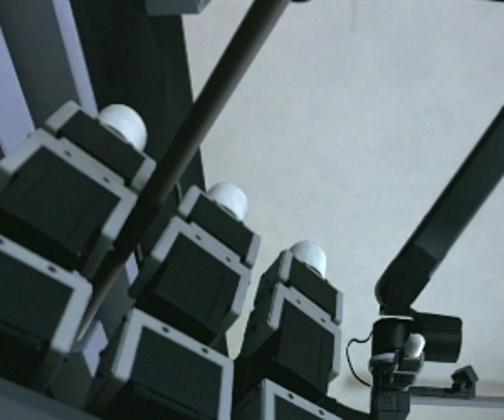

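Call:
move(arm7={"joints": {"hand_ring_abd": 0.30, "hand_middle_abd": -0.04}}, arm8={"joints": {"hand_index_abd": -0.15, "hand_middle_abd": 0.19}}, arm3={"joints": {"hand_index_abd": -0.15, "hand_middle_abd": 0.19}}, arm4={"joints": {"hand_index_abd": -0.15, "hand_middle_abd": 0.19}}, cameras=["arm7_cam_wrist", "arm8_cam_wrist"])

Call:
zoom_image(camera="arm7_cam_wrist", region=[280, 0, 580, 250])

Call:
zoom_image(camera="arm8_cam_wrist", region=[280, 0, 580, 250])

Scene clock: 167.23 s.
Joint torques (N m): arm1=[0.97 1.96 7.97 3.07 0.1 0.02] | arm2=[-1.49 -16.79 11.34 2.78 0.01 -0.03] | arm3=[-0.62 -11.75 12.89 1.18 -0.11 -0.13] | arm4=[-2.26 -27.81 13.59 1.62 0.13 -0.2] | arm5=[-0.32 0.56 9.31 2.5 0.06 -0.02] | arm6=[0.03 0.44 9.25 2.25 -0.1 0.13] | arm7=[0.38 -8.53 12.07 3.28 0.02 -0.03] | arm8=[-0.62 -5.07 14.04 3.26 -0.06 -0.28]
Motor temperatures (°C): arm1=[16 28 26 19 22 20] | arm2=[22 26 30 22 24 17] | arm3=[28 20 32 23 22 23] | arm4=[28 30 40 19 18 21] | arm5=[19 19 27 16 19 18] | arm6=[20 20 32 16 19 20] | arm7=[19 22 31 24 20 20] | arm8=[19 20 33 21 17 22]
Heat: arm1: hottest joint2_rad 28 °C; arm2: hottest joint3_rad 30 °C; arm3: hottest joint3_rad 32 °C; arm4: hottest joint3_rad 40 °C; arm5: hottest joint3_rad 27 °C; arm6: hottest joint3_rad 32 °C; arm7: hottest joint3_rad 31 °C; arm8: hottest joint3_rad 33 °C.
move: arm3 off_target; arm4 off_target; arm7 off_target; arm8 off_target
Joint velocities: within noise
arm1.joint_positions: joint1_rad=+0.242 joint2_rad=+0.555 joint3_rad=+1.408 joint4_rad=-1.215 joint5_rad=-0.003 joint6_rad=+1.053 hand_index_mcp=+0.769 hand_index_abd=+0.001 hand_index_pip=+0.577 hand_index_dip=+0.696 hand_middle_mcp=+0.769 hand_middle_abd=+0.002 hand_middle_pip=+0.577 hand_middle_dip=+0.696 hand_ring_mcp=+0.772 hand_ring_abd=+0.001 hand_ring_pip=+0.577 hand_ring_dip=+0.696 hand_thumb_cmc=+0.728 hand_thumb_axl=+0.677 hand_thumb_mcp=+0.224 hand_thumb_ipl=+0.168 hand_current_limit=+0.400 hand_speed=-0.600
arm1.joint_status: not commanded
arm1.hand_state: goal,goal,goal,goal,goal,goal,goal,goal,goal,goal,goal,goal,goal,goal,goal,goal
arm1.index_mcp_current_ma: 12
arm1.index_abd_current_ma: 0
arm1.index_pip_current_ma: 12
arm1.index_dip_current_ma: 11
arm1.middle_mcp_current_ma: 6
arm1.middle_abd_current_ma: -7
arm1.middle_pip_current_ma: -12
arm1.middle_dip_current_ma: 3
arm1.ring_mcp_current_ma: 16
arm1.ring_abd_current_ma: -10
arm1.ring_pip_current_ma: -1
arm1.ring_dip_current_ma: 9
arm1.thumb_cmc_current_ma: -9
arm1.thumb_axl_current_ma: 7
arm1.thumb_mcp_current_ma: 4
arm1.thumb_ipl_current_ma: 1
arm1.hand_goal_index_mcp: 0.754
arm1.hand_goal_index_abd: 0.000
arm1.hand_goal_index_pip: 0.576
arm1.hand_goal_index_dip: 0.696
arm1.hand_goal_middle_mcp: 0.754
arm1.hand_goal_middle_abd: 0.000
arm1.hand_goal_middle_pip: 0.576
arm1.hand_goal_middle_dip: 0.696
arm1.hand_goal_ring_mcp: 0.754
arm1.hand_goal_ring_abd: 0.000
arm1.hand_goal_ring_pip: 0.576
arm1.hand_goal_ring_dip: 0.696
arm1.hand_goal_thumb_cmc: 0.714
arm1.hand_goal_thumb_axl: 0.678
arm1.hand_goal_thumb_mcp: 0.226
arm1.hand_goal_thumb_ipl: 0.168
arm1.hand: x=+1.1657 y=+0.0276 z=+1.3357 quat_wxyz=(+0.562, +0.304, -0.765, -0.071)
arm1.hand_target: x=+1.1648 y=+0.0262 z=+1.3383 quat_wxyz=(+0.572, +0.302, -0.760, -0.069)
arm1.hand_status: not commanded
arm2, arm5, arm6: as last shown
arm2.index_mcp_current_ma: 16
arm2.index_abd_current_ma: 18
arm2.index_dip_current_ma: 0
arm2.middle_mcp_current_ma: -10
arm2.middle_abd_current_ma: 8
arm2.middle_pip_current_ma: 3
arm2.middle_dip_current_ma: 0
arm2.ring_mcp_current_ma: -1
arm2.ring_abd_current_ma: -1
arm2.ring_pip_current_ma: 16
arm2.ring_dip_current_ma: -4
arm2.thumb_cmc_current_ma: 7
arm2.thumb_axl_current_ma: 17
arm2.thumb_ipl_current_ma: -5
arm3.joint_positions: joint1_rad=+0.961 joint2_rad=+1.684 joint3_rad=+1.118 joint4_rad=+0.548 joint5_rad=+0.481 joint6_rad=+0.004 hand_index_mcp=+0.771 hand_index_abd=-0.032 hand_index_pip=+0.577 hand_index_dip=+0.696 hand_middle_mcp=+0.769 hand_middle_abd=+0.030 hand_middle_pip=+0.577 hand_middle_dip=+0.696 hand_ring_mcp=+0.768 hand_ring_abd=+0.001 hand_ring_pip=+0.577 hand_ring_dip=+0.696 hand_thumb_cmc=+0.728 hand_thumb_axl=+0.677 hand_thumb_mcp=+0.228 hand_thumb_ipl=+0.168 hand_current_limit=+0.400 hand_speed=-0.600
arm3.joint_status: hand_index_abd off_target (ended at -0.032, target -0.150); hand_middle_abd off_target (ended at +0.030, target +0.190)
arm3.hand_state: goal,blocked,goal,goal,goal,blocked,goal,goal,goal,goal,goal,goal,goal,goal,goal,goal
arm3.index_mcp_current_ma: 30
arm3.index_abd_current_ma: 119
arm3.index_pip_current_ma: -7
arm3.index_dip_current_ma: -2
arm3.middle_mcp_current_ma: 24
arm3.middle_abd_current_ma: -191
arm3.middle_pip_current_ma: 3
arm3.middle_dip_current_ma: -7
arm3.ring_mcp_current_ma: 31
arm3.ring_abd_current_ma: 0
arm3.ring_pip_current_ma: -1
arm3.ring_dip_current_ma: -4
arm3.thumb_cmc_current_ma: 21
arm3.thumb_axl_current_ma: -6
arm3.thumb_mcp_current_ma: 0
arm3.thumb_ipl_current_ma: 8
arm3.hand_goal_index_mcp: 0.754
arm3.hand_goal_index_abd: -0.150
arm3.hand_goal_index_pip: 0.576
arm3.hand_goal_index_dip: 0.696
arm3.hand_goal_middle_mcp: 0.754
arm3.hand_goal_middle_abd: 0.190
arm3.hand_goal_middle_pip: 0.576
arm3.hand_goal_middle_dip: 0.696
arm3.hand_goal_ring_mcp: 0.754
arm3.hand_goal_ring_abd: 0.000
arm3.hand_goal_ring_pip: 0.576
arm3.hand_goal_ring_dip: 0.696
arm3.hand_goal_thumb_cmc: 0.714
arm3.hand_goal_thumb_axl: 0.678
arm3.hand_goal_thumb_mcp: 0.226
arm3.hand_goal_thumb_ipl: 0.168
arm3.hand: x=+0.4760 y=+0.1779 z=+1.1754 quat_wxyz=(+0.690, +0.689, +0.157, +0.157)
arm3.hand_target: x=+0.4800 y=+0.1635 z=+1.1768 quat_wxyz=(+0.690, +0.690, +0.153, +0.153)
arm3.hand_status: not commanded
arm4.joint_positions: joint1_rad=+1.171 joint2_rad=+2.289 joint3_rad=+2.042 joint4_rad=+0.219 joint5_rad=+0.610 joint6_rad=+0.000 hand_index_mcp=+0.763 hand_index_abd=-0.062 hand_index_pip=+0.577 hand_index_dip=+0.696 hand_middle_mcp=+0.763 hand_middle_abd=+0.028 hand_middle_pip=+0.577 hand_middle_dip=+0.697 hand_ring_mcp=+0.317 hand_ring_abd=-0.005 hand_ring_pip=+0.577 hand_ring_dip=+0.696 hand_thumb_cmc=+0.721 hand_thumb_axl=+0.677 hand_thumb_mcp=+0.226 hand_thumb_ipl=+0.168 hand_current_limit=+0.400 hand_speed=-0.600
arm4.joint_status: hand_index_abd off_target (ended at -0.062, target -0.150); hand_middle_abd off_target (ended at +0.028, target +0.190)
arm4.hand_state: goal,blocked,goal,goal,goal,blocked,goal,goal,goal,goal,goal,goal,goal,goal,goal,goal
arm4.index_mcp_current_ma: 26
arm4.index_abd_current_ma: 227
arm4.index_pip_current_ma: 9
arm4.index_dip_current_ma: -2
arm4.middle_mcp_current_ma: 27
arm4.middle_abd_current_ma: -384
arm4.middle_pip_current_ma: -2
arm4.middle_dip_current_ma: 6
arm4.ring_mcp_current_ma: 76
arm4.ring_abd_current_ma: -3
arm4.ring_pip_current_ma: 7
arm4.ring_dip_current_ma: -5
arm4.thumb_cmc_current_ma: 24
arm4.thumb_axl_current_ma: 4
arm4.thumb_mcp_current_ma: -9
arm4.thumb_ipl_current_ma: -5
arm4.hand_goal_index_mcp: 0.754
arm4.hand_goal_index_abd: -0.150
arm4.hand_goal_index_pip: 0.576
arm4.hand_goal_index_dip: 0.696
arm4.hand_goal_middle_mcp: 0.754
arm4.hand_goal_middle_abd: 0.190
arm4.hand_goal_middle_pip: 0.576
arm4.hand_goal_middle_dip: 0.696
arm4.hand_goal_ring_mcp: 0.300
arm4.hand_goal_ring_abd: 0.000
arm4.hand_goal_ring_pip: 0.576
arm4.hand_goal_ring_dip: 0.696
arm4.hand_goal_thumb_cmc: 0.714
arm4.hand_goal_thumb_axl: 0.678
arm4.hand_goal_thumb_mcp: 0.226
arm4.hand_goal_thumb_ipl: 0.168
arm4.hand: x=-0.1400 y=+0.1729 z=+1.1727 quat_wxyz=(+0.673, +0.690, +0.192, +0.184)
arm4.hand_target: x=-0.1407 y=+0.1636 z=+1.1886 quat_wxyz=(+0.683, +0.683, +0.183, +0.183)
arm4.hand_status: not commanded
arm5.index_mcp_current_ma: -4
arm5.index_abd_current_ma: -4
arm5.index_pip_current_ma: 8
arm5.index_dip_current_ma: -3
arm5.middle_mcp_current_ma: 8
arm5.middle_abd_current_ma: 0
arm5.middle_pip_current_ma: 4
arm5.middle_dip_current_ma: -4
arm5.ring_mcp_current_ma: -11
arm5.ring_abd_current_ma: -6
arm5.ring_pip_current_ma: 2
arm5.ring_dip_current_ma: 3
arm5.thumb_cmc_current_ma: -6
arm5.thumb_axl_current_ma: -8
arm5.thumb_mcp_current_ma: 10
arm5.thumb_ipl_current_ma: 1
arm6.index_mcp_current_ma: 3
arm6.index_pip_current_ma: -13
arm6.index_dip_current_ma: 7
arm6.middle_mcp_current_ma: -16
arm6.middle_abd_current_ma: 7
arm6.middle_pip_current_ma: 12
arm6.middle_dip_current_ma: -10
arm6.ring_mcp_current_ma: -3
arm6.ring_abd_current_ma: 4
arm6.ring_pip_current_ma: 2
arm6.ring_dip_current_ma: 4
arm6.thumb_cmc_current_ma: 26
arm6.thumb_mcp_current_ma: 4
arm6.thumb_ipl_current_ma: -10
arm7.joint_positions: joint1_rad=-0.017 joint2_rad=+1.389 joint3_rad=+0.426 joint4_rad=+0.888 joint5_rad=-0.045 joint6_rad=-0.871 hand_index_mcp=+0.761 hand_index_abd=+0.142 hand_index_pip=+0.577 hand_index_dip=+0.696 hand_middle_mcp=+0.763 hand_middle_abd=+0.057 hand_middle_pip=+0.578 hand_middle_dip=+0.693 hand_ring_mcp=+0.762 hand_ring_abd=+0.123 hand_ring_pip=+0.578 hand_ring_dip=+0.695 hand_thumb_cmc=+0.720 hand_thumb_axl=+0.677 hand_thumb_mcp=+0.226 hand_thumb_ipl=+0.168 hand_current_limit=+0.400 hand_speed=-0.600
arm7.joint_status: hand_middle_abd off_target (ended at +0.057, target -0.040); hand_ring_abd off_target (ended at +0.123, target +0.300)
arm7.hand_state: goal,goal,goal,goal,goal,blocked,goal,goal,goal,blocked,goal,goal,goal,goal,goal,goal
arm7.index_mcp_current_ma: 35
arm7.index_abd_current_ma: -33
arm7.index_pip_current_ma: -2
arm7.index_dip_current_ma: 3
arm7.middle_mcp_current_ma: 24
arm7.middle_abd_current_ma: 246
arm7.middle_pip_current_ma: 12
arm7.middle_dip_current_ma: -8
arm7.ring_mcp_current_ma: 36
arm7.ring_abd_current_ma: -381
arm7.ring_pip_current_ma: -1
arm7.ring_dip_current_ma: 3
arm7.thumb_cmc_current_ma: 22
arm7.thumb_axl_current_ma: -5
arm7.thumb_mcp_current_ma: -8
arm7.thumb_ipl_current_ma: 2
arm7.hand_goal_index_mcp: 0.754
arm7.hand_goal_index_abd: 0.150
arm7.hand_goal_index_pip: 0.576
arm7.hand_goal_index_dip: 0.696
arm7.hand_goal_middle_mcp: 0.754
arm7.hand_goal_middle_abd: -0.040
arm7.hand_goal_middle_pip: 0.576
arm7.hand_goal_middle_dip: 0.696
arm7.hand_goal_ring_mcp: 0.754
arm7.hand_goal_ring_abd: 0.300
arm7.hand_goal_ring_pip: 0.576
arm7.hand_goal_ring_dip: 0.696
arm7.hand_goal_thumb_cmc: 0.714
arm7.hand_goal_thumb_axl: 0.678
arm7.hand_goal_thumb_mcp: 0.226
arm7.hand_goal_thumb_ipl: 0.168
arm7.hand: x=-0.0275 y=-0.1680 z=+1.0190 quat_wxyz=(+0.288, -0.301, +0.664, +0.621)
arm7.hand_target: x=-0.0324 y=-0.1584 z=+1.0428 quat_wxyz=(+0.299, -0.299, +0.641, +0.641)
arm7.hand_status: not commanded
arm8.joint_positions: joint1_rad=+0.401 joint2_rad=+1.012 joint3_rad=+0.651 joint4_rad=+0.296 joint5_rad=+0.411 joint6_rad=+0.018 hand_index_mcp=+0.785 hand_index_abd=-0.030 hand_index_pip=+0.577 hand_index_dip=+0.696 hand_middle_mcp=+0.783 hand_middle_abd=+0.036 hand_middle_pip=+0.577 hand_middle_dip=+0.696 hand_ring_mcp=+0.780 hand_ring_abd=-0.006 hand_ring_pip=+0.577 hand_ring_dip=+0.696 hand_thumb_cmc=+0.737 hand_thumb_axl=+0.677 hand_thumb_mcp=+0.225 hand_thumb_ipl=+0.168 hand_current_limit=+0.400 hand_speed=-0.600
arm8.joint_status: hand_index_abd off_target (ended at -0.030, target -0.150); hand_middle_abd off_target (ended at +0.036, target +0.190)
arm8.hand_state: blocked,blocked,goal,goal,blocked,blocked,goal,goal,blocked,goal,goal,goal,blocked,goal,goal,goal
arm8.index_mcp_current_ma: 28
arm8.index_abd_current_ma: 123
arm8.index_pip_current_ma: -5
arm8.index_dip_current_ma: -7
arm8.middle_mcp_current_ma: 47
arm8.middle_abd_current_ma: -141
arm8.middle_pip_current_ma: 13
arm8.middle_dip_current_ma: -15
arm8.ring_mcp_current_ma: 23
arm8.ring_abd_current_ma: -19
arm8.ring_pip_current_ma: -6
arm8.ring_dip_current_ma: 1
arm8.thumb_cmc_current_ma: 23
arm8.thumb_axl_current_ma: 2
arm8.thumb_mcp_current_ma: -9
arm8.thumb_ipl_current_ma: 12
arm8.hand_goal_index_mcp: 0.754
arm8.hand_goal_index_abd: -0.150
arm8.hand_goal_index_pip: 0.576
arm8.hand_goal_index_dip: 0.696
arm8.hand_goal_middle_mcp: 0.754
arm8.hand_goal_middle_abd: 0.190
arm8.hand_goal_middle_pip: 0.576
arm8.hand_goal_middle_dip: 0.696
arm8.hand_goal_ring_mcp: 0.754
arm8.hand_goal_ring_abd: 0.000
arm8.hand_goal_ring_pip: 0.576
arm8.hand_goal_ring_dip: 0.696
arm8.hand_goal_thumb_cmc: 0.714
arm8.hand_goal_thumb_axl: 0.678
arm8.hand_goal_thumb_mcp: 0.226
arm8.hand_goal_thumb_ipl: 0.168
arm8.hand: x=+0.7898 y=-0.1822 z=+1.1568 quat_wxyz=(+0.002, -0.007, +0.726, +0.687)
arm8.hand_target: x=+0.7910 y=-0.1760 z=+1.1862 quat_wxyz=(+0.000, +0.000, +0.707, +0.707)
arm8.hand_status: not commanded
arm7_cam_wrist: T_world_to_cam=[[0.05958, 0.06882, 0.99585, -0.96969], [0.64394, -0.76494, 0.01433, -0.17651], [0.76275, 0.64041, -0.08989, 0.34059]] pos_world=[-0.08834, -0.28641, 0.99881]
arm8_cam_wrist: T_world_to_cam=[[0.7791, 0.1068, 0.61774, -1.26878], [0.4856, -0.72602, -0.48691, 0.00662], [0.39649, 0.67933, -0.61751, 0.65047]] pos_world=[0.72738, -0.30157, 1.18867]

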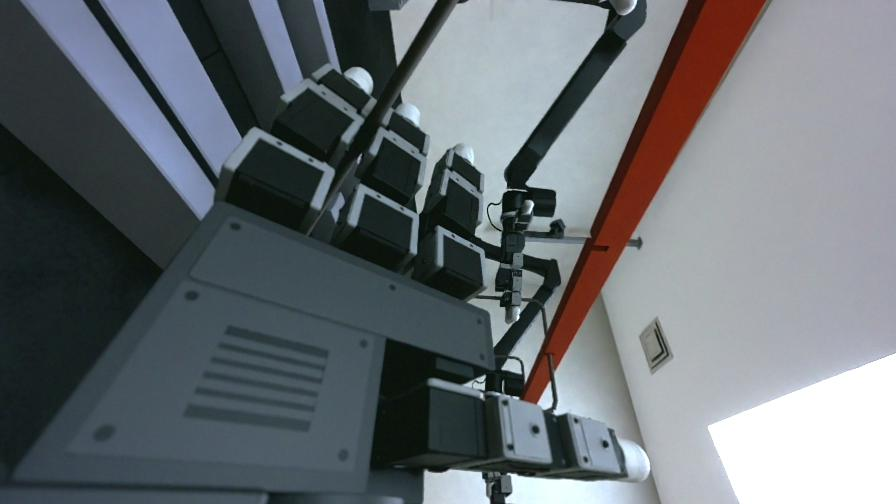

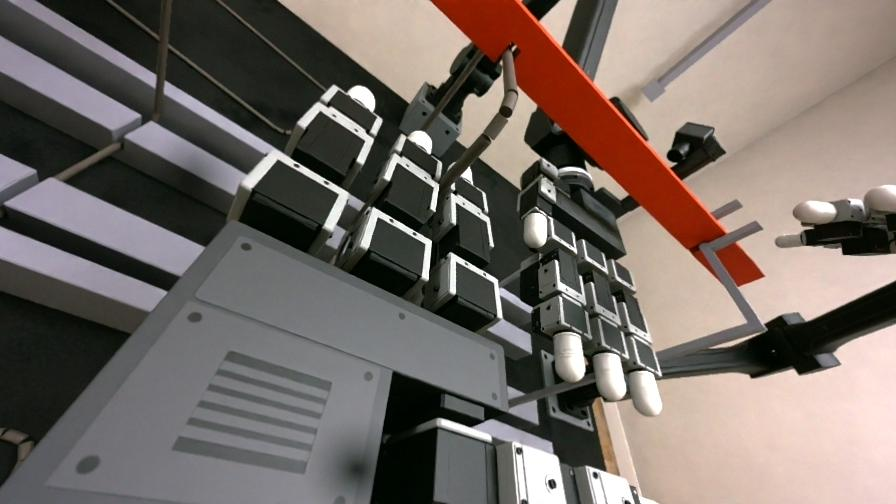

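Scaled by 1.680.

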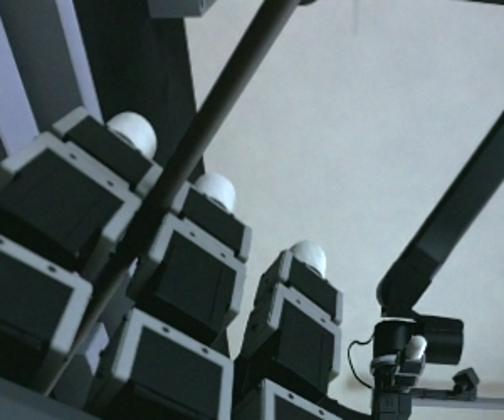

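Scaled by 1.680.

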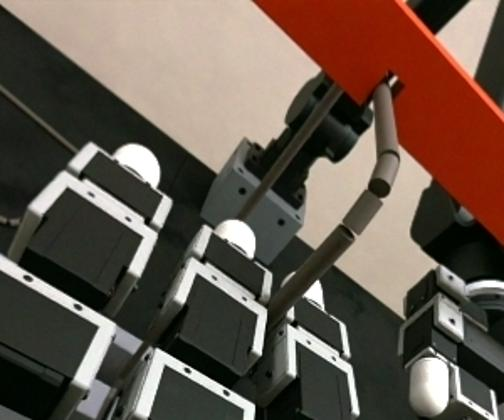

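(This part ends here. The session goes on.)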